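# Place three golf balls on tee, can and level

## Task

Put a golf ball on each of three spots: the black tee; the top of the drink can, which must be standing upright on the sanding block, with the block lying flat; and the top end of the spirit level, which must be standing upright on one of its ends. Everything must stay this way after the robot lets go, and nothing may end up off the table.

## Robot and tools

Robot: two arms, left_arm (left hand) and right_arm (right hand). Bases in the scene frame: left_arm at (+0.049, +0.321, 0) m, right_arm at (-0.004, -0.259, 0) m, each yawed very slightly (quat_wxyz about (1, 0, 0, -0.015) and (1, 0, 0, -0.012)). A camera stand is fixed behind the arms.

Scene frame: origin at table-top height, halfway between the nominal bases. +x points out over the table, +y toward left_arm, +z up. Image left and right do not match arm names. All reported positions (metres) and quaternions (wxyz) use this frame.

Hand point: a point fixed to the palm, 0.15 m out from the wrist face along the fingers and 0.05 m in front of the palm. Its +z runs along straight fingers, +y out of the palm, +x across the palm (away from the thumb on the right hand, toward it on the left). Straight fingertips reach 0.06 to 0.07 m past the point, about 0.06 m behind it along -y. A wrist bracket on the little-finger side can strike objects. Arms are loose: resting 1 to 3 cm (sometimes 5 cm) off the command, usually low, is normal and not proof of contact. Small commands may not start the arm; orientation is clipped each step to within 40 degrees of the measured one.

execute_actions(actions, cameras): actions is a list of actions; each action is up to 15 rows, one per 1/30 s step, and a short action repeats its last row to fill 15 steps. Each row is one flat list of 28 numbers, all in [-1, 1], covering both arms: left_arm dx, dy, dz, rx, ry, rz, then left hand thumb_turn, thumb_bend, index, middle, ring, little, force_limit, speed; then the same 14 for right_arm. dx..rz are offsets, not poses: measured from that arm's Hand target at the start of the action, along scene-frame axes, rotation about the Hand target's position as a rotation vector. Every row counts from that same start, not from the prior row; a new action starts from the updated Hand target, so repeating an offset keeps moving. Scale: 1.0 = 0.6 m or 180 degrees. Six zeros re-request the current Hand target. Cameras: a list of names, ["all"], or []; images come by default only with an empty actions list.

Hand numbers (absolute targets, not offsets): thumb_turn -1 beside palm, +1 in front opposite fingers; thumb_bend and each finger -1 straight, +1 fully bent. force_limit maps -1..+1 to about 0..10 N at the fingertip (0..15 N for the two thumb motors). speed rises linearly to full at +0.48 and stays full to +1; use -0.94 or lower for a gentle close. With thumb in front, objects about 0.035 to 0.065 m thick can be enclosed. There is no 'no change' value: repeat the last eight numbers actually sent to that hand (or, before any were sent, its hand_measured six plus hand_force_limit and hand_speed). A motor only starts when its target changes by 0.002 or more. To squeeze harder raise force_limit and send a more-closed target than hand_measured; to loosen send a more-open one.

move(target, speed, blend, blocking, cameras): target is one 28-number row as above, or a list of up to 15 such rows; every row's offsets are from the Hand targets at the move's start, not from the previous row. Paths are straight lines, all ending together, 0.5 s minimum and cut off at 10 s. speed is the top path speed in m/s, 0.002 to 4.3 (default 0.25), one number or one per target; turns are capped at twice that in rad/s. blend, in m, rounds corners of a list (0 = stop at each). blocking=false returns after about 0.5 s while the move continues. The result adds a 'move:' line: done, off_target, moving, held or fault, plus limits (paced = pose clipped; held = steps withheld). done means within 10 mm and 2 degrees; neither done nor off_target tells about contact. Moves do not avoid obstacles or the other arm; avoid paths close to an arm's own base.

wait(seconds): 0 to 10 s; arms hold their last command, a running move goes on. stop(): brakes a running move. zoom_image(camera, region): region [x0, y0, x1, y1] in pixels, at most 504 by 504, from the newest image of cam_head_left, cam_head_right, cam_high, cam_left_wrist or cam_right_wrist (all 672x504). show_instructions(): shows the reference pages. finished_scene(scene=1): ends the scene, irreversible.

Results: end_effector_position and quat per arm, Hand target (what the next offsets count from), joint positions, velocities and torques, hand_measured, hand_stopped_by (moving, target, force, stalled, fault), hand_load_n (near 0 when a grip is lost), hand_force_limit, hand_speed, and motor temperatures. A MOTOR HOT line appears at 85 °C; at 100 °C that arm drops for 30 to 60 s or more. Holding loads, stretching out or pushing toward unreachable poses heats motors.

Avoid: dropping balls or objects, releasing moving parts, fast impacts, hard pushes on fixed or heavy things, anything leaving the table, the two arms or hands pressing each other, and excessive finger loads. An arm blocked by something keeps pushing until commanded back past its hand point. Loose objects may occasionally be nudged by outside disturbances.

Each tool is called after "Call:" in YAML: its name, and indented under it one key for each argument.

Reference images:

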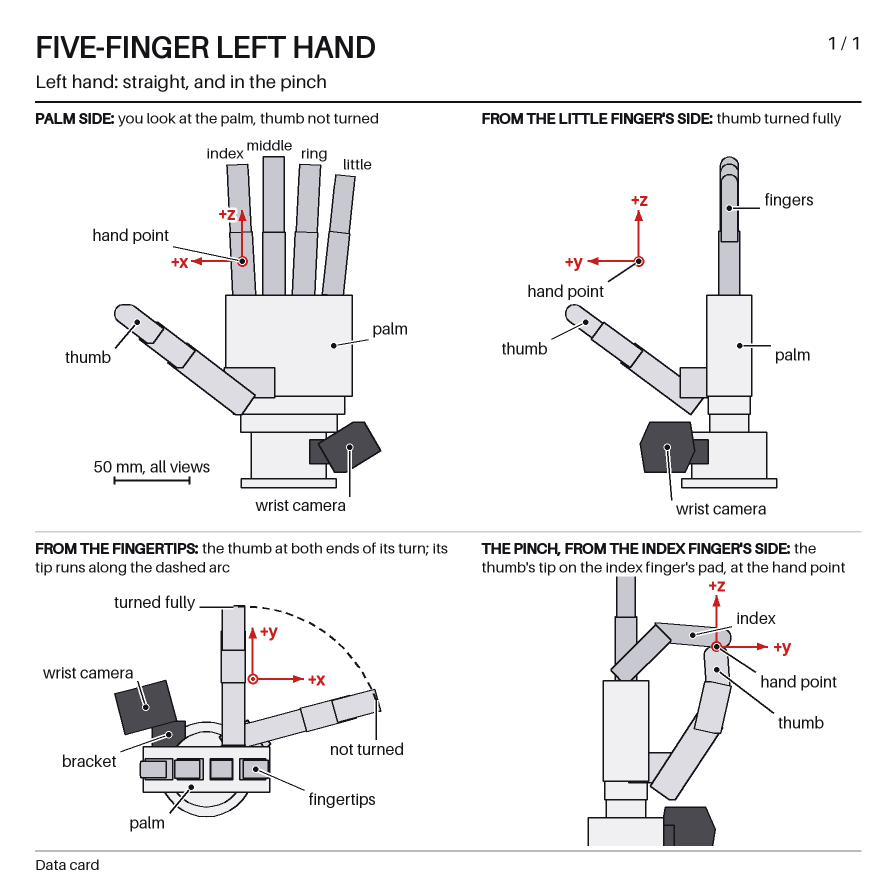

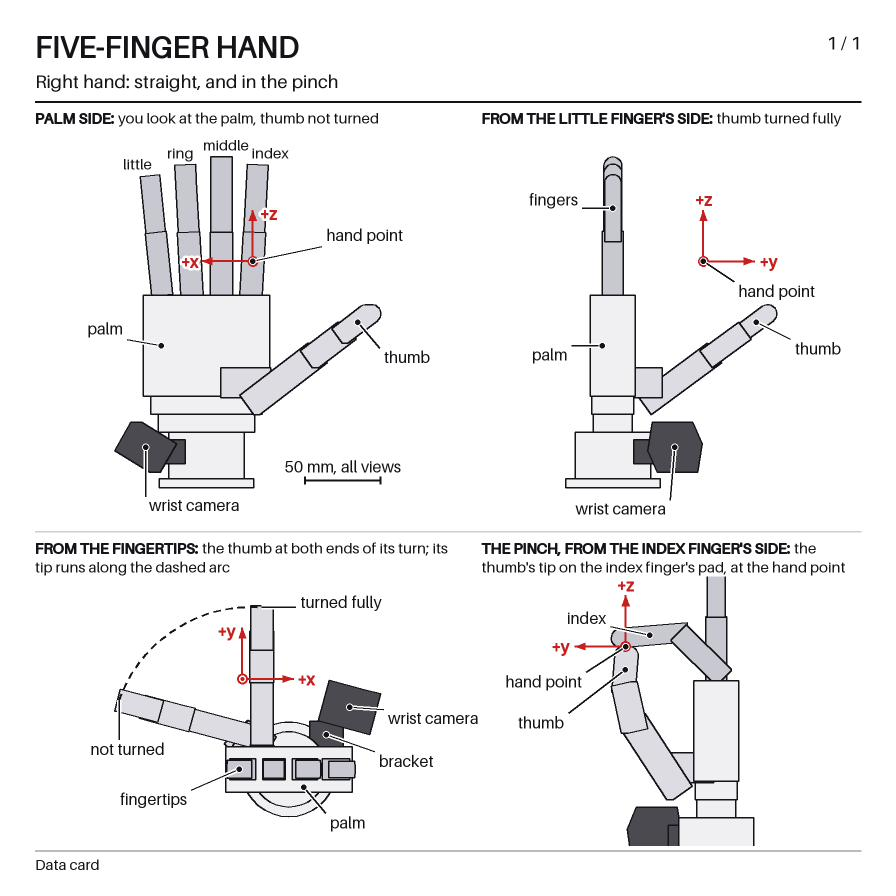

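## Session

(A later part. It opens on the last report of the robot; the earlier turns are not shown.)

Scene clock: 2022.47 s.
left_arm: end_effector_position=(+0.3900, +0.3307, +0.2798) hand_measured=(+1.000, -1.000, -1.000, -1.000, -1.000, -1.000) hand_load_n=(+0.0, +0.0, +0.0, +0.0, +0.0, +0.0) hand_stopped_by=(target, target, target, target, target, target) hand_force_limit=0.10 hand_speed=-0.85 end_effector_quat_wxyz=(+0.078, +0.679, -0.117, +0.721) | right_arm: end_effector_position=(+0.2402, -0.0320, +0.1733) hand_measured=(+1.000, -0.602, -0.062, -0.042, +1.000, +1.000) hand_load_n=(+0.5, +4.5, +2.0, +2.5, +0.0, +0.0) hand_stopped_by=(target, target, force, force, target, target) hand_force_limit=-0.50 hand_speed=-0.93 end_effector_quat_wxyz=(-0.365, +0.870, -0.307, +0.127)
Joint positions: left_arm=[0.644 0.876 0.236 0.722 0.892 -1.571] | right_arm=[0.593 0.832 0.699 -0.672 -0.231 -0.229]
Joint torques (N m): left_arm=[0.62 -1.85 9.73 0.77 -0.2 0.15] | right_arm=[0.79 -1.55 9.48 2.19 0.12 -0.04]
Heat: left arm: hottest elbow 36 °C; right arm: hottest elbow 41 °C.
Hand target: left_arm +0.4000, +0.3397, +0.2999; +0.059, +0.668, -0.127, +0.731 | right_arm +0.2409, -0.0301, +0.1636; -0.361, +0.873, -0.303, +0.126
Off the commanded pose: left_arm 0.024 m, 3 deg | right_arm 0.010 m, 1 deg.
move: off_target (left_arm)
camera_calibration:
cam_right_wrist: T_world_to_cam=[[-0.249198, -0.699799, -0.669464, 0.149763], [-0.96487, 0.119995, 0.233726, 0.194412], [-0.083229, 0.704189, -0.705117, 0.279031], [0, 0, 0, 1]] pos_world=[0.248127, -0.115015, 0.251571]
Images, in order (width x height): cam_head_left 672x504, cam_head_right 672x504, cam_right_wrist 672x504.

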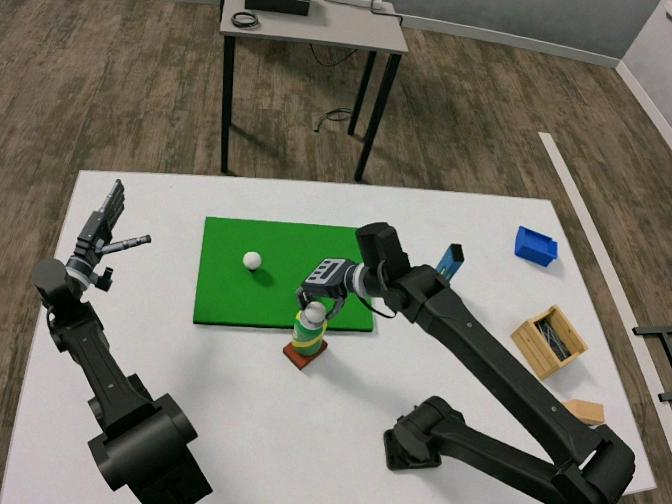

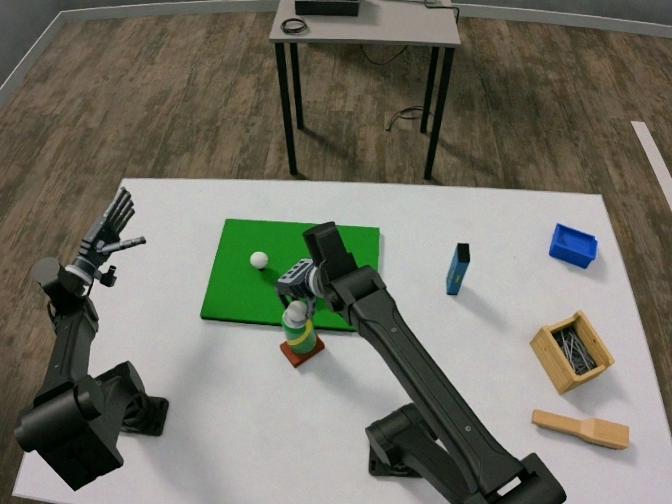

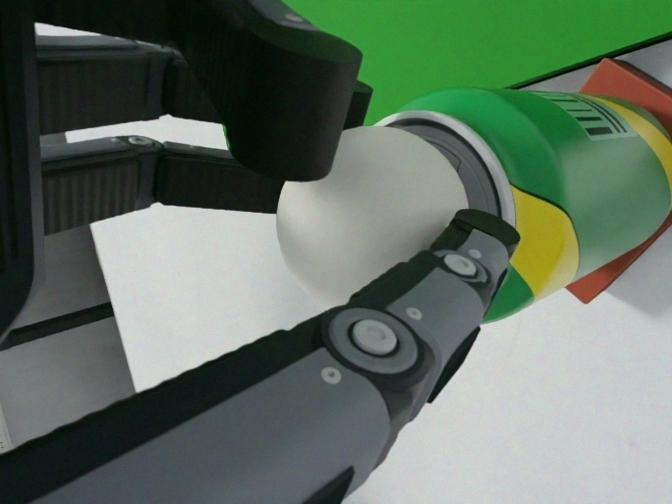

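Call:
move:
  target: [0,0,0,0,0,0,1,-1,-1,-1,-1,-1,0.1,-0.85,-0.014,-0.002,0.0220,0,0,0,1,-0.6,0.4,0.4,1,1,-0.5,-0.93]
  speed: 0.05
  cameras: ["cam_head_left","cam_head_right","cam_right_wrist"]

Call:
zoom_image:
  camera: "cam_head_left"
  region: [260, 260, 360, 370]

Call:
zoom_image:
  camera: "cam_head_right"
  region: [250, 260, 350, 370]

Scene clock: 2037.57 s.
left_arm: end_effector_position=(+0.3900, +0.3307, +0.2798) hand_measured=(+1.000, -1.000, -1.000, -1.000, -1.000, -1.000) hand_load_n=(+0.0, +0.0, +0.0, +0.0, +0.0, +0.0) hand_stopped_by=(target, target, target, target, target, target) hand_force_limit=0.10 hand_speed=-0.85 end_effector_quat_wxyz=(+0.078, +0.679, -0.117, +0.721) | right_arm: end_effector_position=(+0.2373, -0.0333, +0.1730) hand_measured=(+1.000, -0.602, -0.062, -0.042, +1.000, +1.000) hand_load_n=(+0.5, +4.5, +3.0, +2.5, +0.0, +0.0) hand_stopped_by=(target, target, force, force, target, target) hand_force_limit=-0.50 hand_speed=-0.93 end_effector_quat_wxyz=(-0.360, +0.872, -0.307, +0.129)
Joint positions: left_arm=[0.644 0.876 0.236 0.722 0.892 -1.571] | right_arm=[0.602 0.825 0.699 -0.684 -0.217 -0.228]
Joint torques (N m): left_arm=[0.67 -1.9 9.73 0.77 -0.2 0.14] | right_arm=[1.32 -3.43 11.17 0.73 0.11 0.09]
Heat: left arm: hottest elbow 36 °C; right arm: hottest elbow 39 °C.
Hand target: left_arm +0.4000, +0.3397, +0.2999; +0.059, +0.668, -0.127, +0.731 | right_arm +0.2325, -0.0313, +0.1768; -0.361, +0.873, -0.303, +0.126
Off the commanded pose: left_arm 0.024 m, 3 deg | right_arm 0.006 m, 1 deg.
move: off_target (left_arm)
camera_calibration:
cam_right_wrist: T_world_to_cam=[[-0.250643, -0.706799, -0.661524, 0.146708], [-0.964547, 0.124006, 0.232961, 0.1921], [-0.0826237, 0.696461, -0.712822, 0.280389], [0, 0, 0, 1]] pos_world=[0.245228, -0.115408, 0.252166]
Images, in order (width x height): cam_head_left 672x504, cam_head_right 672x504, cam_right_wrist 672x504.

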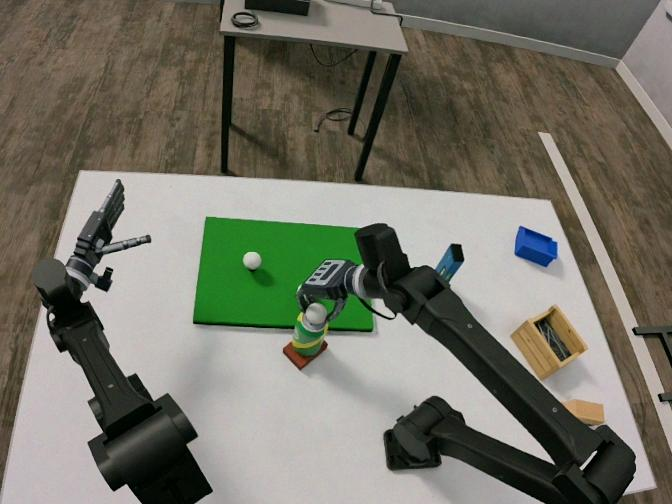

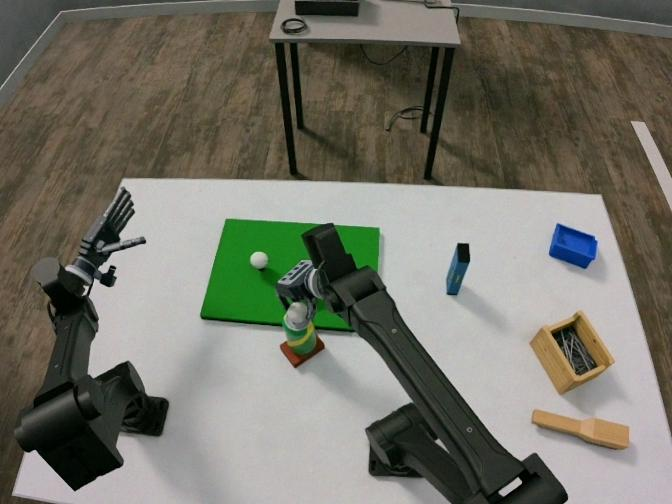

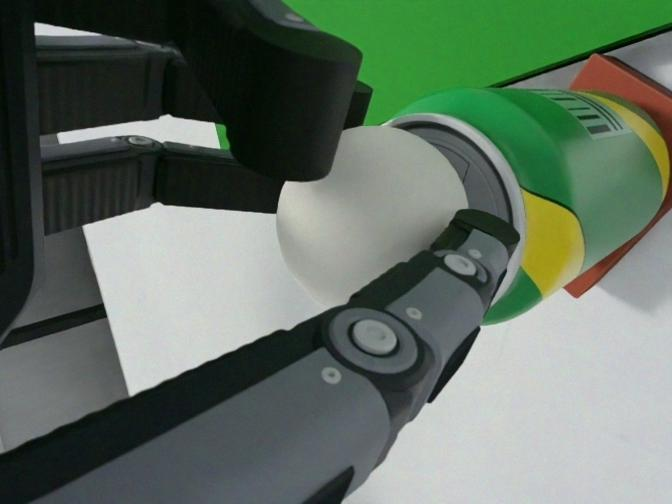

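Scaled by 4.582 from the camera's 672x504 image, which has a finer 960x720 frame.

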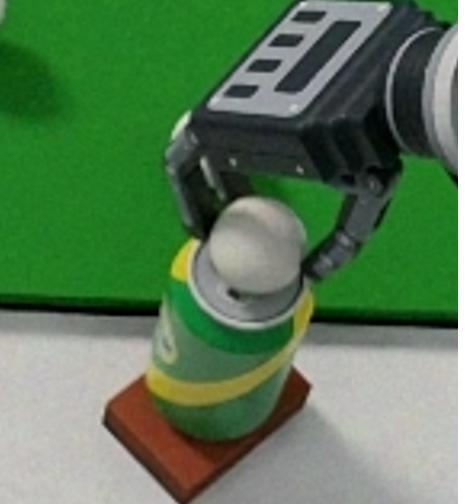

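Scaled by 4.582 from the camera's 672x504 image, which has a finer 960x720 frame.

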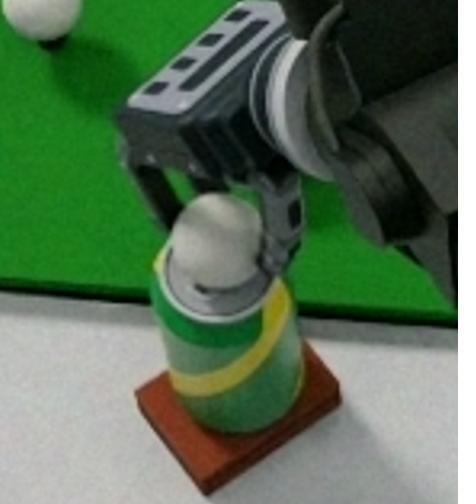

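Call:
move:
  target: [0,0,0,0,0,0,1,-1,-1,-1,-1,-1,0.1,-0.85,-0.0095,0.002,0.0060,0,0,0,1,-0.6,0.4,0.4,1,1,-0.5,-0.93]
  speed: 0.05
  cameras: ["cam_head_left","cam_head_right"]

Call:
zoom_image:
  camera: "cam_head_left"
  region: [260, 260, 360, 370]

Call:
zoom_image:
  camera: "cam_head_right"
  region: [250, 260, 350, 370]

Scene clock: 2048.47 s.
left_arm: end_effector_position=(+0.3900, +0.3307, +0.2798) hand_measured=(+1.000, -1.000, -1.000, -1.000, -1.000, -1.000) hand_load_n=(+0.0, +0.0, +0.0, +0.0, +0.0, +0.0) hand_stopped_by=(target, target, target, target, target, target) hand_force_limit=0.10 hand_speed=-0.85 end_effector_quat_wxyz=(+0.078, +0.679, -0.117, +0.721) | right_arm: end_effector_position=(+0.2312, -0.0334, +0.1729) hand_measured=(+1.000, -0.602, -0.062, -0.042, +1.000, +1.000) hand_load_n=(+0.0, +4.5, +3.0, +2.5, +0.0, +0.0) hand_stopped_by=(target, target, force, force, target, target) hand_force_limit=-0.50 hand_speed=-0.93 end_effector_quat_wxyz=(-0.355, +0.875, -0.304, +0.128)
Joint positions: left_arm=[0.644 0.876 0.236 0.722 0.892 -1.571] | right_arm=[0.619 0.816 0.699 -0.703 -0.205 -0.226]
Joint torques (N m): left_arm=[0.62 -1.85 9.73 0.77 -0.21 0.15] | right_arm=[1.32 -3.66 11.37 0.85 0.1 0.13]
Heat: left arm: hottest elbow 36 °C; right arm: hottest elbow 39 °C.
Hand target: left_arm +0.4000, +0.3397, +0.2999; +0.059, +0.668, -0.127, +0.731 | right_arm +0.2268, -0.0301, +0.1804; -0.361, +0.873, -0.303, +0.126
Off the commanded pose: left_arm 0.024 m, 3 deg | right_arm 0.009 m, 1 deg.
move: off_target (left_arm)
Images, in order (width x height): cam_head_left 672x504, cam_head_right 672x504.

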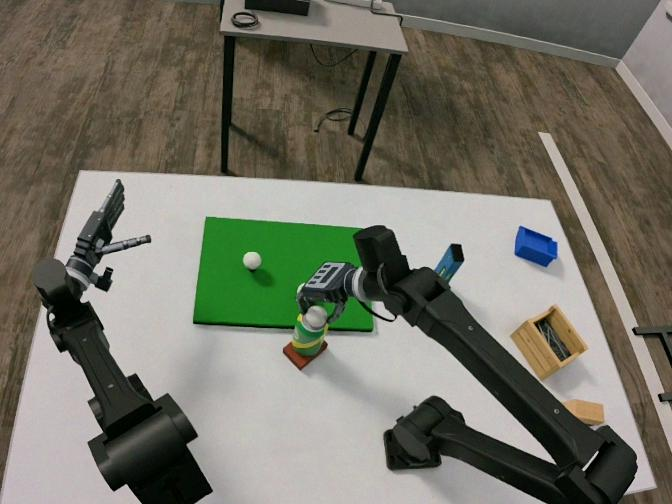

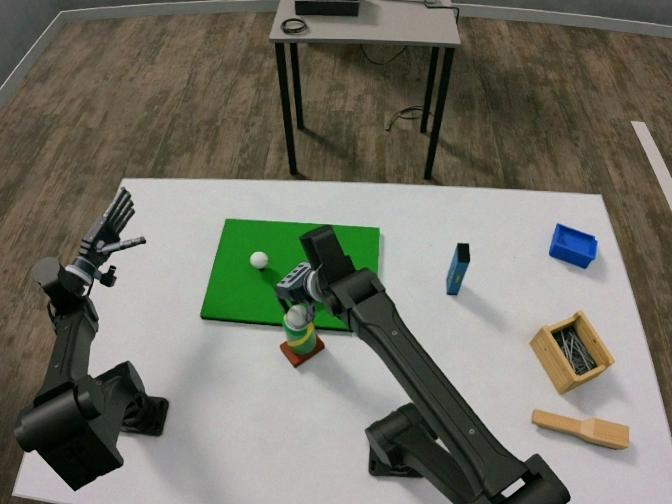

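Scaled by 4.582 from the camera's 672x504 image, which has a finer 960x720 frame.

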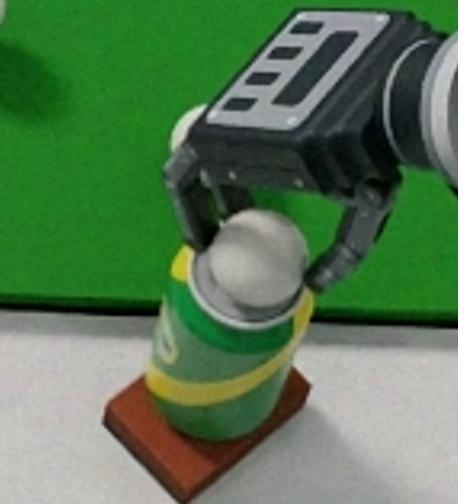

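Scaled by 4.582 from the camera's 672x504 image, which has a finer 960x720 frame.

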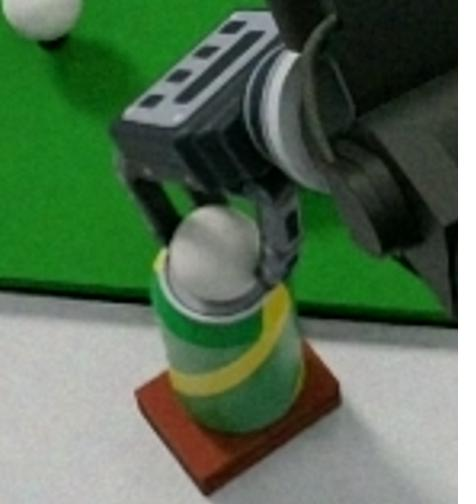

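Call:
move:
  target:
    - [0,0,0,0,0,0,1,-1,-1,-1,-1,-1,0.1,-0.85,0,0,0,0,0,0,1,-0.8,-0.4,-0.4,1,1,-0.5,-0.85]
    - [0,0,0,0,0,0,1,-1,-1,-1,-1,-1,0.1,-0.85,0,0,0,0,0,0,1,-1,-1,-1,1,1,-0.5,-0.7]
  speed: 0.05
  cameras: ["cam_head_left","cam_head_right","cam_right_wrist"]

Call:
zoom_image:
  camera: "cam_head_right"
  region: [250, 260, 350, 370]

Scene clock: 2063.10 s.
left_arm: end_effector_position=(+0.3900, +0.3307, +0.2798) hand_measured=(+1.000, -1.000, -1.000, -1.000, -1.000, -1.000) hand_load_n=(+0.0, +0.0, +0.0, +0.0, +0.0, +0.0) hand_stopped_by=(target, target, target, target, target, target) hand_force_limit=0.10 hand_speed=-0.85 end_effector_quat_wxyz=(+0.078, +0.679, -0.117, +0.721) | right_arm: end_effector_position=(+0.2305, -0.0339, +0.1730) hand_measured=(+1.000, -1.000, -1.000, -1.000, +1.000, +1.000) hand_load_n=(+0.0, +0.0, +0.0, +0.0, +0.0, +0.0) hand_stopped_by=(target, target, target, target, target, target) hand_force_limit=-0.50 hand_speed=-0.70 end_effector_quat_wxyz=(-0.354, +0.875, -0.304, +0.127)
Joint positions: left_arm=[0.644 0.876 0.236 0.722 0.892 -1.571] | right_arm=[0.619 0.815 0.699 -0.706 -0.205 -0.226]
Joint torques (N m): left_arm=[0.62 -1.85 9.74 0.77 -0.21 0.14] | right_arm=[1.32 -3.66 11.37 0.96 0.09 0.13]
Heat: left arm: hottest elbow 37 °C; right arm: hottest elbow 39 °C.
Hand target: left_arm +0.4000, +0.3397, +0.2999; +0.059, +0.668, -0.127, +0.731 | right_arm +0.2268, -0.0301, +0.1804; -0.361, +0.873, -0.303, +0.126
Off the commanded pose: left_arm 0.024 m, 3 deg | right_arm 0.009 m, 1 deg.
move: off_target (left_arm)
camera_calibration:
cam_right_wrist: T_world_to_cam=[[-0.248526, -0.71701, -0.651253, 0.141937], [-0.964328, 0.119889, 0.236004, 0.184941], [-0.0911394, 0.686675, -0.721229, 0.283209], [0, 0, 0, 1]] pos_world=[0.23943, -0.114875, 0.253049]
Images, in order (width x height): cam_head_left 672x504, cam_head_right 672x504, cam_right_wrist 672x504.

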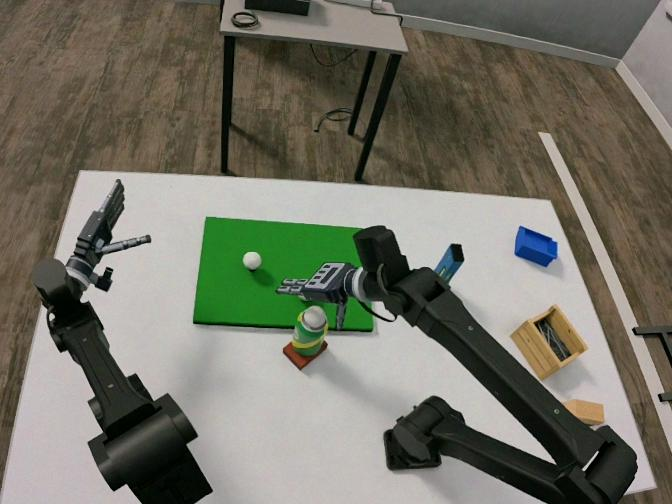

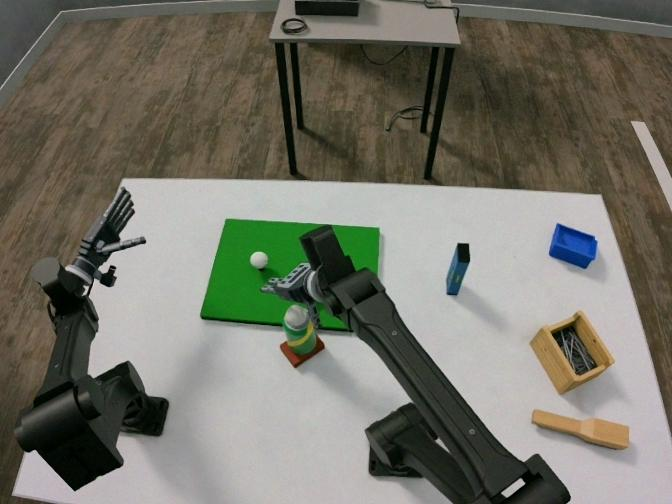

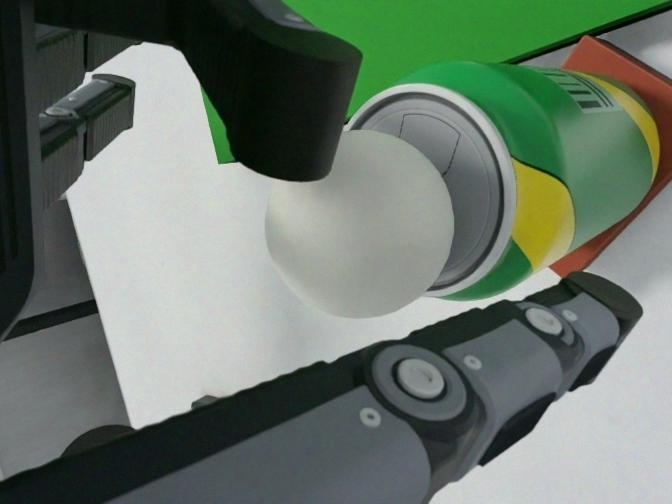

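Scaled by 4.582 from the camera's 672x504 image, which has a finer 960x720 frame.

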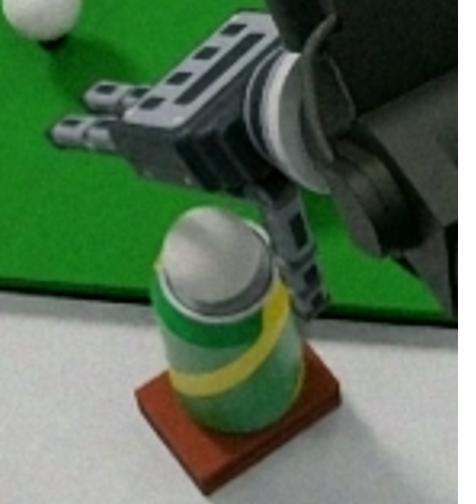

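Call:
move:
  target:
    - [0,0,0,0,0,0,1,-1,-1,-1,-1,-1,0.1,-0.85,0.01,0,0.10,0,0,0,1,-1,-1,-1,1,1,-0.5,-0.7]
    - [0,0,0,0,0,0,1,-1,-1,-1,-1,-1,0.1,-0.85,0.02,0,0.22,0,0,0,1,-1,-1,-1,1,1,-0.5,-0.7]
  speed: [0.08,0.2]
  blend: 0.02
  cameras: ["cam_head_left","cam_head_right","cam_right_wrist"]

Call:
zoom_image:
  camera: "cam_head_right"
  region: [250, 260, 350, 370]

Call:
zoom_image:
  camera: "cam_head_left"
  region: [260, 260, 360, 370]

Scene clock: 2089.80 s.
left_arm: end_effector_position=(+0.3900, +0.3307, +0.2798) hand_measured=(+1.000, -1.000, -1.000, -1.000, -1.000, -1.000) hand_load_n=(+0.0, +0.0, +0.0, +0.0, +0.0, +0.0) hand_stopped_by=(target, target, target, target, target, target) hand_force_limit=0.10 hand_speed=-0.85 end_effector_quat_wxyz=(+0.078, +0.679, -0.117, +0.721) | right_arm: end_effector_position=(+0.2304, -0.0324, +0.2884) hand_measured=(+1.000, -1.000, -1.000, -1.000, +1.000, +1.000) hand_load_n=(+0.0, +0.0, +0.0, +0.0, +0.0, +0.0) hand_stopped_by=(target, target, target, target, target, target) hand_force_limit=-0.50 hand_speed=-0.70 end_effector_quat_wxyz=(-0.347, +0.879, -0.306, +0.115)
Joint positions: left_arm=[0.644 0.876 0.236 0.722 0.892 -1.571] | right_arm=[0.616 0.848 1.026 -1.026 -0.217 -0.226]
Joint torques (N m): left_arm=[0.62 -1.85 9.74 0.77 -0.21 0.15] | right_arm=[-0.26 -2.37 15.01 0.91 -0.18 -0.09]
Heat: left arm: hottest elbow 37 °C; right arm: hottest elbow 39 °C.
Hand target: left_arm +0.4000, +0.3397, +0.2999; +0.059, +0.668, -0.127, +0.731 | right_arm +0.2388, -0.0301, +0.3124; -0.361, +0.873, -0.303, +0.126
Off the commanded pose: left_arm 0.024 m, 3 deg | right_arm 0.026 m, 2 deg.
move: off_target (left_arm, right_arm)
camera_calibration:
cam_right_wrist: T_world_to_cam=[[-0.262862, -0.723425, -0.638403, 0.217517], [-0.957962, 0.116861, 0.262016, 0.14831], [-0.114945, 0.68044, -0.723732, 0.371494], [0, 0, 0, 1]] pos_world=[0.241954, -0.112753, 0.368866]
Images, in order (width x height): cam_head_left 672x504, cam_head_right 672x504, cam_right_wrist 672x504.

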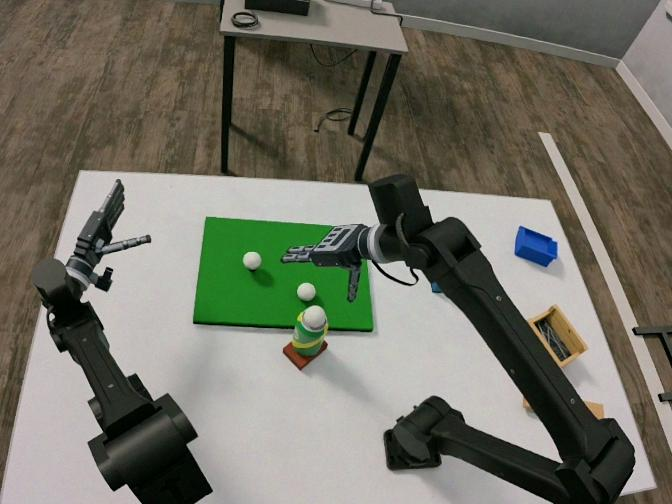

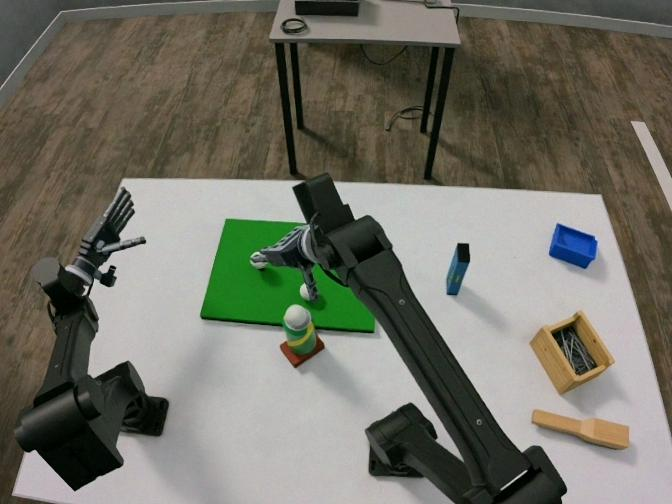

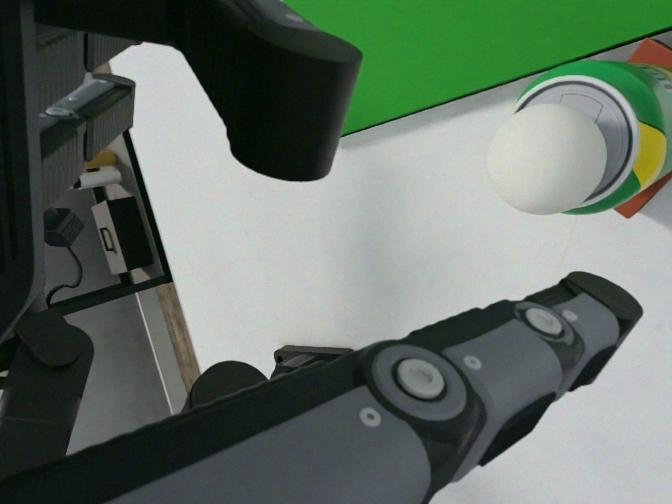

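Scaled by 4.582 from the camera's 672x504 image, which has a finer 960x720 frame.

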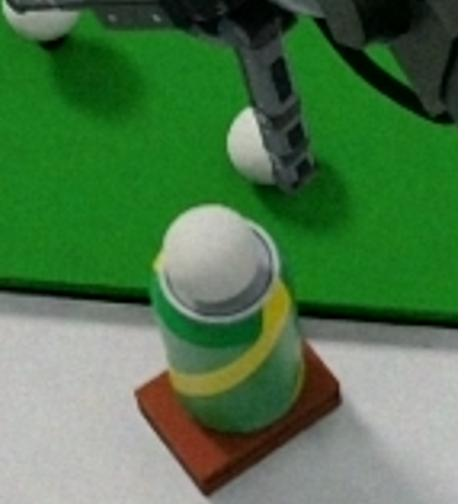

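Scaled by 4.582 from the camera's 672x504 image, which has a finer 960x720 frame.

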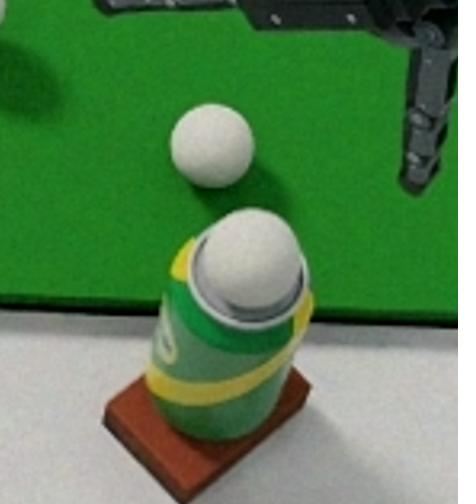

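Call:
move:
  target:
    - [0,0,0,0,0,0,1,-1,-1,-1,-1,-1,0.1,-0.85,0.2087,-0.0065,-0.0707,0,0,0,1,-1,-1,-1,1,1,-0.5,-0.7]
    - [0,0,0,0,0,0,1,-1,-1,-1,-1,-1,0.1,-0.85,0.2087,-0.0065,-0.229,0,0,0,1,-1,-1,-1,1,1,-0.5,-0.7]
  speed: 0.2
  blend: 0.02
  cameras: ["cam_head_left","cam_head_right","cam_right_wrist"]

Scene clock: 2116.77 s.
left_arm: end_effector_position=(+0.3900, +0.3307, +0.2798) hand_measured=(+1.000, -1.000, -1.000, -1.000, -1.000, -1.000) hand_load_n=(+0.0, +0.0, +0.0, +0.0, +0.0, +0.0) hand_stopped_by=(target, target, target, target, target, target) hand_force_limit=0.10 hand_speed=-0.85 end_effector_quat_wxyz=(+0.078, +0.679, -0.117, +0.721) | right_arm: end_effector_position=(+0.3555, -0.0367, +0.1718) hand_measured=(+1.000, -1.000, -1.000, -1.000, +1.000, +1.000) hand_load_n=(+0.0, +0.0, +0.0, +0.0, +0.0, +0.0) hand_stopped_by=(target, target, target, target, target, target) hand_force_limit=-0.50 hand_speed=-0.70 end_effector_quat_wxyz=(-0.353, +0.874, -0.313, +0.117)
Joint positions: left_arm=[0.644 0.876 0.236 0.722 0.892 -1.571] | right_arm=[0.404 1.171 0.919 -0.629 -0.353 -0.373]
Joint torques (N m): left_arm=[0.67 -1.9 9.74 0.77 -0.2 0.14] | right_arm=[-0.09 -7.12 10.96 2.22 -0.28 -0.12]
Motor temperatures (°C): left_arm=[17 17 37 15 18 17] | right_arm=[17 17 46 17 15 18]
Heat: left arm: hottest elbow 37 °C; right arm: hottest elbow 46 °C.
Hand target: left_arm +0.4000, +0.3397, +0.2999; +0.059, +0.668, -0.127, +0.731 | right_arm +0.3640, -0.0340, +0.1750; -0.361, +0.873, -0.303, +0.126
Off the commanded pose: left_arm 0.024 m, 3 deg | right_arm 0.009 m, 2 deg.
move: off_target (left_arm)
camera_calibration:
cam_right_wrist: T_world_to_cam=[[-0.27238, -0.709604, -0.649824, 0.178702], [-0.956745, 0.127995, 0.261259, 0.299304], [-0.102216, 0.692878, -0.713773, 0.298624], [0, 0, 0, 1]] pos_world=[0.365556, -0.118411, 0.251079]
Images, in order (width x height): cam_head_left 672x504, cam_head_right 672x504, cam_right_wrist 672x504.

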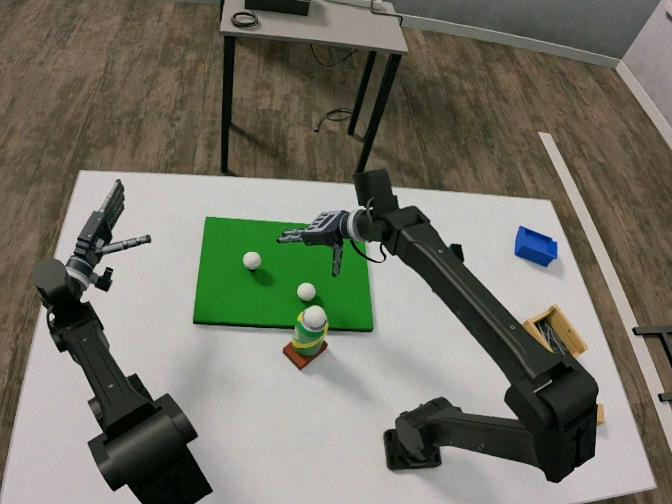

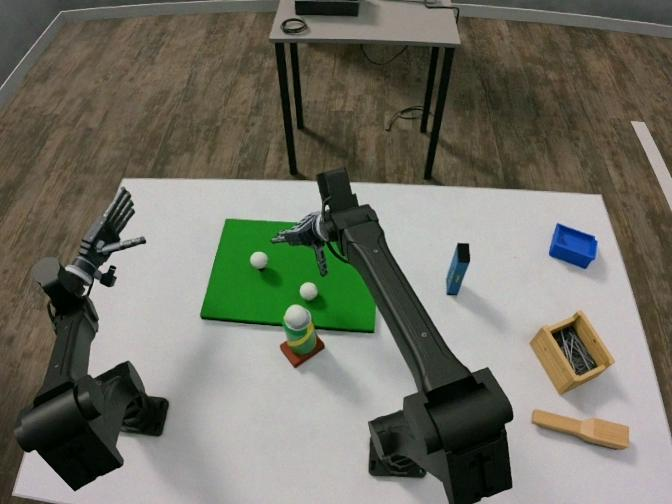

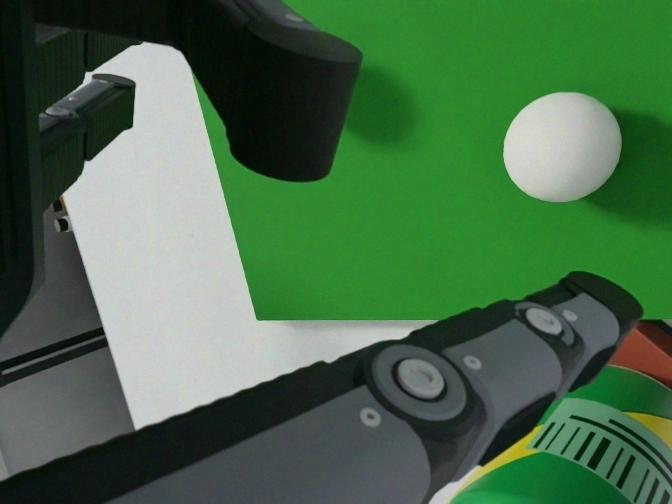

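Call:
move:
  target: [0,0,0,0,0,0,1,-1,-1,-1,-1,-1,0.1,-0.85,0.002,0.004,-0.178,0,0,0,1,-1,-1,-1,1,1,-0.5,-0.7]
  speed: 0.12
  cameras: ["cam_head_left","cam_right_wrist"]

Scene clock: 2134.60 s.
left_arm: end_effector_position=(+0.3900, +0.3307, +0.2798) hand_measured=(+1.000, -1.000, -1.000, -1.000, -1.000, -1.000) hand_load_n=(+0.0, +0.0, +0.0, +0.0, +0.0, +0.0) hand_stopped_by=(target, target, target, target, target, target) hand_force_limit=0.10 hand_speed=-0.85 end_effector_quat_wxyz=(+0.078, +0.679, -0.117, +0.721) | right_arm: end_effector_position=(+0.3590, -0.0353, +0.0685) hand_measured=(+1.000, -1.000, -1.000, -1.000, +1.000, +1.000) hand_load_n=(+0.0, +0.0, -0.5, +0.0, +0.0, +0.0) hand_stopped_by=(target, target, target, target, target, target) hand_force_limit=-0.50 hand_speed=-0.70 end_effector_quat_wxyz=(-0.356, +0.873, -0.312, +0.120)
Joint positions: left_arm=[0.644 0.876 0.236 0.722 0.892 -1.571] | right_arm=[0.404 1.304 0.73 -0.298 -0.353 -0.373]
Joint torques (N m): left_arm=[0.62 -1.85 9.73 0.77 -0.2 0.15] | right_arm=[0.38 -7.65 9.57 2.22 -0.15 -0.08]
Heat: left arm: hottest elbow 37 °C; right arm: hottest elbow 44 °C.
Hand target: left_arm +0.4000, +0.3397, +0.2999; +0.059, +0.668, -0.127, +0.731 | right_arm +0.3652, -0.0316, +0.0682; -0.361, +0.873, -0.303, +0.126
Off the commanded pose: left_arm 0.024 m, 3 deg | right_arm 0.007 m, 1 deg.
move: off_target (left_arm)
camera_calibration:
cam_right_wrist: T_world_to_cam=[[-0.266808, -0.707314, -0.654614, 0.111924], [-0.958945, 0.127097, 0.253519, 0.330716], [-0.0961181, 0.69538, -0.712186, 0.222105], [0, 0, 0, 1]] pos_world=[0.368349, -0.117314, 0.147604]
Images, in order (width x height): cam_head_left 672x504, cam_right_wrist 672x504.

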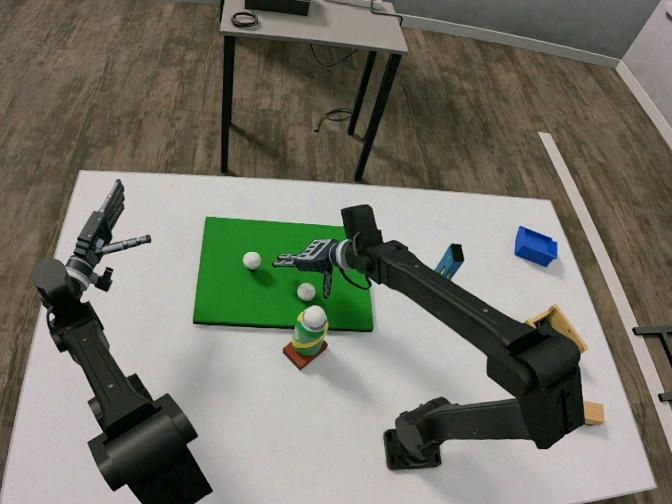

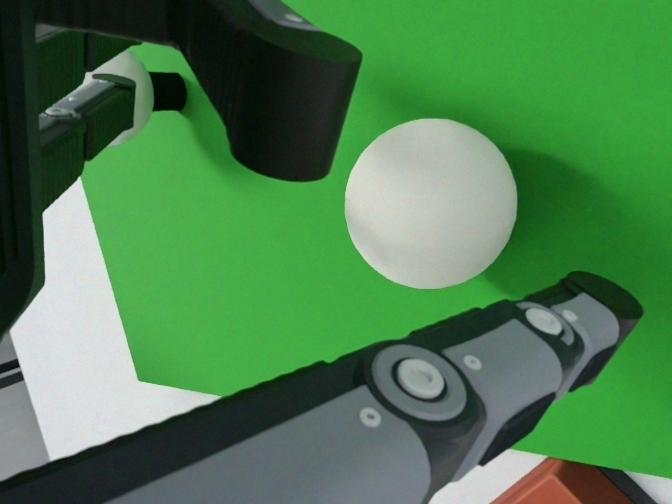

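Call:
move:
  target: [0,0,0,0,0,0,1,-1,-1,-1,-1,-1,0.1,-0.85,-0.001,0.001,-0.035,0,0,0,1,-1,-1,-1,1,1,-0.5,-0.7]
  speed: 0.08
  cameras: ["cam_head_left","cam_right_wrist"]

Scene clock: 2143.33 s.
left_arm: end_effector_position=(+0.3900, +0.3307, +0.2798) hand_measured=(+1.000, -1.000, -1.000, -1.000, -1.000, -1.000) hand_load_n=(+0.0, +0.0, +0.0, +0.0, +0.0, +0.0) hand_stopped_by=(target, target, target, target, target, target) hand_force_limit=0.10 hand_speed=-0.85 end_effector_quat_wxyz=(+0.078, +0.679, -0.117, +0.721) | right_arm: end_effector_position=(+0.3596, -0.0351, +0.0488) hand_measured=(+1.000, -1.000, -1.000, -1.000, +1.000, +1.000) hand_load_n=(+0.0, +0.0, +0.0, +0.0, +0.0, +0.0) hand_stopped_by=(target, target, target, target, target, target) hand_force_limit=-0.50 hand_speed=-0.70 end_effector_quat_wxyz=(-0.357, +0.872, -0.311, +0.121)
Joint positions: left_arm=[0.644 0.876 0.236 0.722 0.892 -1.571] | right_arm=[0.404 1.342 0.701 -0.227 -0.353 -0.373]
Joint torques (N m): left_arm=[0.62 -1.85 9.73 0.77 -0.21 0.14] | right_arm=[0.56 -7.77 9.07 2.24 -0.09 -0.06]
Heat: left arm: hottest elbow 37 °C; right arm: hottest elbow 43 °C.
Hand target: left_arm +0.4000, +0.3397, +0.2999; +0.059, +0.668, -0.127, +0.731 | right_arm +0.3646, -0.0310, +0.0472; -0.361, +0.873, -0.303, +0.126
Off the commanded pose: left_arm 0.024 m, 3 deg | right_arm 0.007 m, 1 deg.
move: off_target (left_arm)
camera_calibration:
cam_right_wrist: T_world_to_cam=[[-0.264917, -0.706578, -0.656176, 0.0988301], [-0.959667, 0.126772, 0.250935, 0.336744], [-0.0941199, 0.696187, -0.711663, 0.207209], [0, 0, 0, 1]] pos_world=[0.368846, -0.117115, 0.127813]
Images, in order (width x height): cam_head_left 672x504, cam_right_wrist 672x504.

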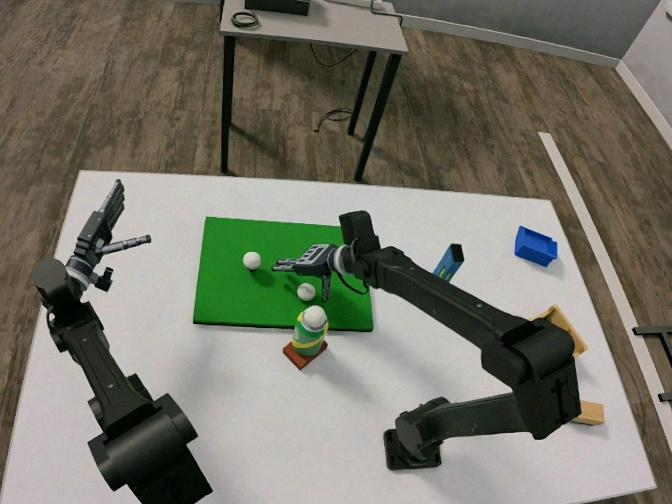

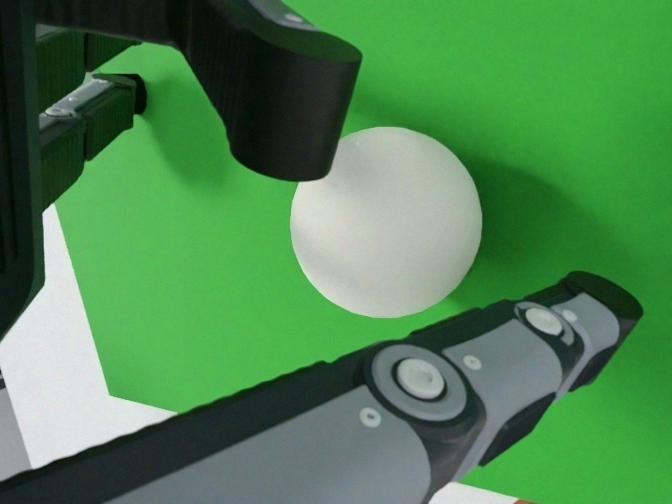

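Call:
move:
  target:
    - [0,0,0,0,0,0,1,-1,-1,-1,-1,-1,0.1,-0.85,0,0,0,0,0,0,1,-0.6,-0.5,-0.5,1,1,-0.5,-0.7]
    - [0,0,0,0,0,0,1,-1,-1,-1,-1,-1,0.1,-0.85,0,0,0,0,0,0,1,-0.6,0.4,0.4,1,1,-0.5,-0.93]
  speed: 0.05
  cameras: ["cam_head_left","cam_right_wrist"]

Scene clock: 2153.27 s.
left_arm: end_effector_position=(+0.3900, +0.3307, +0.2798) hand_measured=(+1.000, -1.000, -1.000, -1.000, -1.000, -1.000) hand_load_n=(+0.0, +0.0, +0.0, +0.0, +0.0, +0.0) hand_stopped_by=(target, target, target, target, target, target) hand_force_limit=0.10 hand_speed=-0.85 end_effector_quat_wxyz=(+0.078, +0.679, -0.117, +0.721) | right_arm: end_effector_position=(+0.3593, -0.0345, +0.0488) hand_measured=(+1.000, -0.600, -0.062, -0.048, +1.000, +1.000) hand_load_n=(+0.5, +3.5, +1.5, +2.5, +0.0, +0.0) hand_stopped_by=(target, target, force, force, target, target) hand_force_limit=-0.50 hand_speed=-0.93 end_effector_quat_wxyz=(-0.357, +0.873, -0.311, +0.121)
Joint positions: left_arm=[0.644 0.876 0.236 0.722 0.892 -1.571] | right_arm=[0.406 1.342 0.701 -0.227 -0.353 -0.373]
Joint torques (N m): left_arm=[0.62 -1.85 9.73 0.77 -0.21 0.15] | right_arm=[0.62 -7.77 9.07 2.22 -0.09 -0.06]
Heat: left arm: hottest elbow 37 °C; right arm: hottest elbow 42 °C.
Hand target: left_arm +0.4000, +0.3397, +0.2999; +0.059, +0.668, -0.127, +0.731 | right_arm +0.3646, -0.0310, +0.0472; -0.361, +0.873, -0.303, +0.126
Off the commanded pose: left_arm 0.024 m, 3 deg | right_arm 0.007 m, 1 deg.
move: off_target (left_arm)
camera_calibration:
cam_right_wrist: T_world_to_cam=[[-0.26383, -0.707009, -0.656149, 0.0986525], [-0.959857, 0.125281, 0.250956, 0.336285], [-0.0952251, 0.696019, -0.71168, 0.20722], [0, 0, 0, 1]] pos_world=[0.368546, -0.116611, 0.127812]
Images, in order (width x height): cam_head_left 672x504, cam_right_wrist 672x504.

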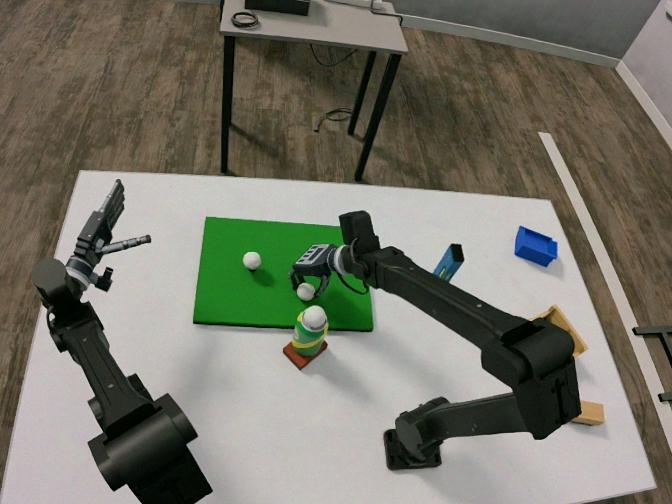

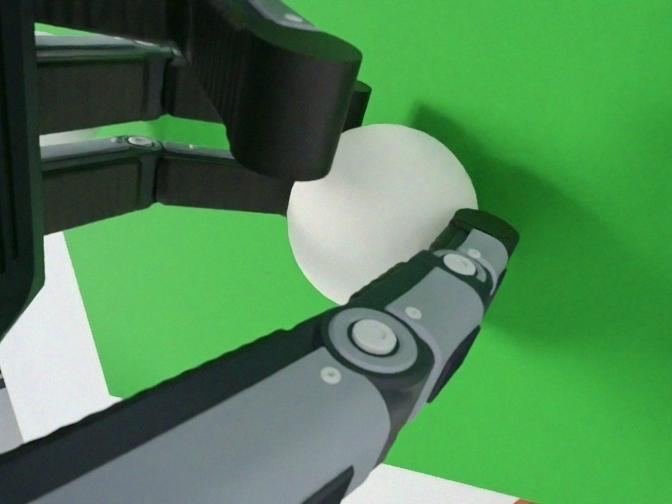

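Call:
move:
  target:
    - [0,0,0,0,0,0,1,-1,-1,-1,-1,-1,0.1,-0.85,0.01,0,0.10,0,0,0,1,-0.6,0.4,0.4,1,1,-0.5,-0.93]
    - [0,0,0,0,0,0,1,-1,-1,-1,-1,-1,0.1,-0.85,0.02,0,0.438,0,0,0,1,-0.6,0.4,0.4,1,1,-0.5,-0.93]
  speed: [0.08,0.2]
  blend: 0.02
  cameras: ["cam_head_left","cam_head_right","cam_right_wrist"]

Scene clock: 2222.43 s.
left_arm: end_effector_position=(+0.3900, +0.3307, +0.2798) hand_measured=(+1.000, -1.000, -1.000, -1.000, -1.000, -1.000) hand_load_n=(+0.0, +0.0, +0.0, +0.0, +0.0, +0.0) hand_stopped_by=(target, target, target, target, target, target) hand_force_limit=0.10 hand_speed=-0.85 end_effector_quat_wxyz=(+0.078, +0.679, -0.117, +0.721) | right_arm: end_effector_position=(+0.3638, -0.0320, +0.2819) hand_measured=(+1.000, -0.600, -0.062, -0.048, +1.000, +1.000) hand_load_n=(+0.5, +3.5, +1.5, +2.5, +0.0, +0.0) hand_stopped_by=(target, target, force, force, target, target) hand_force_limit=-0.50 hand_speed=-0.93 end_effector_quat_wxyz=(-0.345, +0.878, -0.313, +0.107)
Joint positions: left_arm=[0.644 0.876 0.236 0.722 0.892 -1.571] | right_arm=[0.407 1.183 1.227 -0.953 -0.355 -0.378]
Joint torques (N m): left_arm=[0.62 -1.85 9.74 0.77 -0.2 0.15] | right_arm=[-0.26 -8.23 15.54 0.87 -0.31 -0.12]
Motor temperatures (°C): left_arm=[17 17 37 15 18 17] | right_arm=[17 18 40 17 15 18]
Heat: left arm: hottest elbow 37 °C; right arm: hottest elbow 40 °C.
Hand target: left_arm +0.4000, +0.3397, +0.2999; +0.059, +0.668, -0.127, +0.731 | right_arm +0.3766, -0.0310, +0.3100; -0.361, +0.873, -0.303, +0.126
Off the commanded pose: left_arm 0.024 m, 3 deg | right_arm 0.031 m, 3 deg.
move: off_target (left_arm, right_arm)
camera_calibration:
cam_right_wrist: T_world_to_cam=[[-0.282242, -0.718756, -0.635397, 0.255058], [-0.951266, 0.123916, 0.282378, 0.269841], [-0.124225, 0.68413, -0.718703, 0.383944], [0, 0, 0, 1]] pos_world=[0.376374, -0.112781, 0.361808]
Images, in order (width x height): cam_head_left 672x504, cam_head_right 672x504, cam_right_wrist 672x504.

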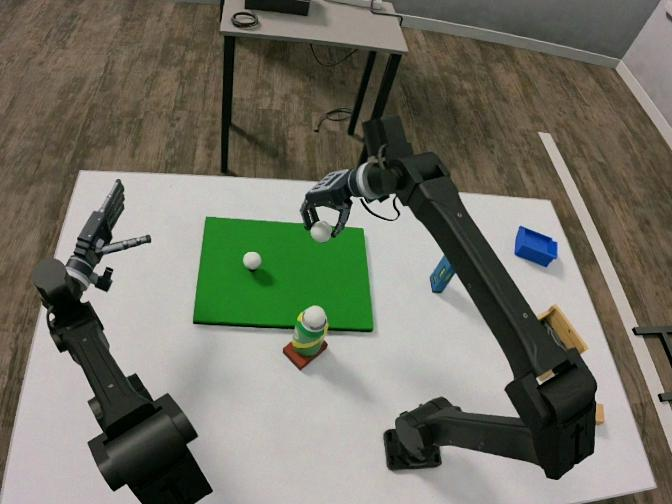

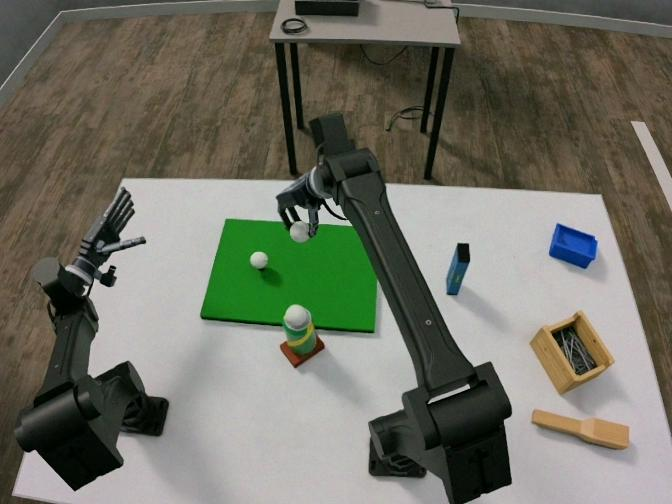

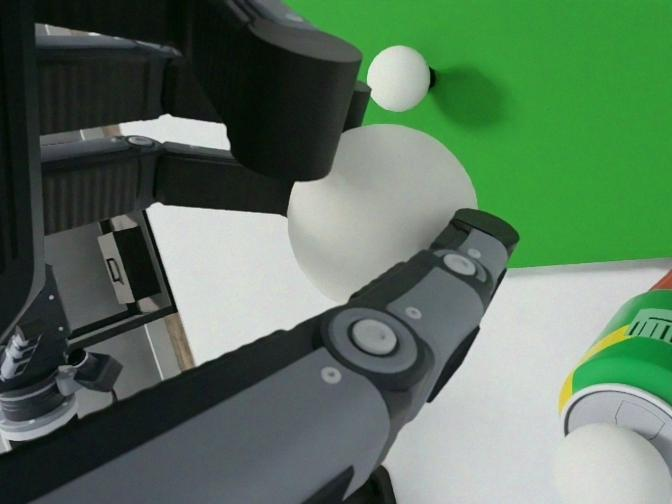

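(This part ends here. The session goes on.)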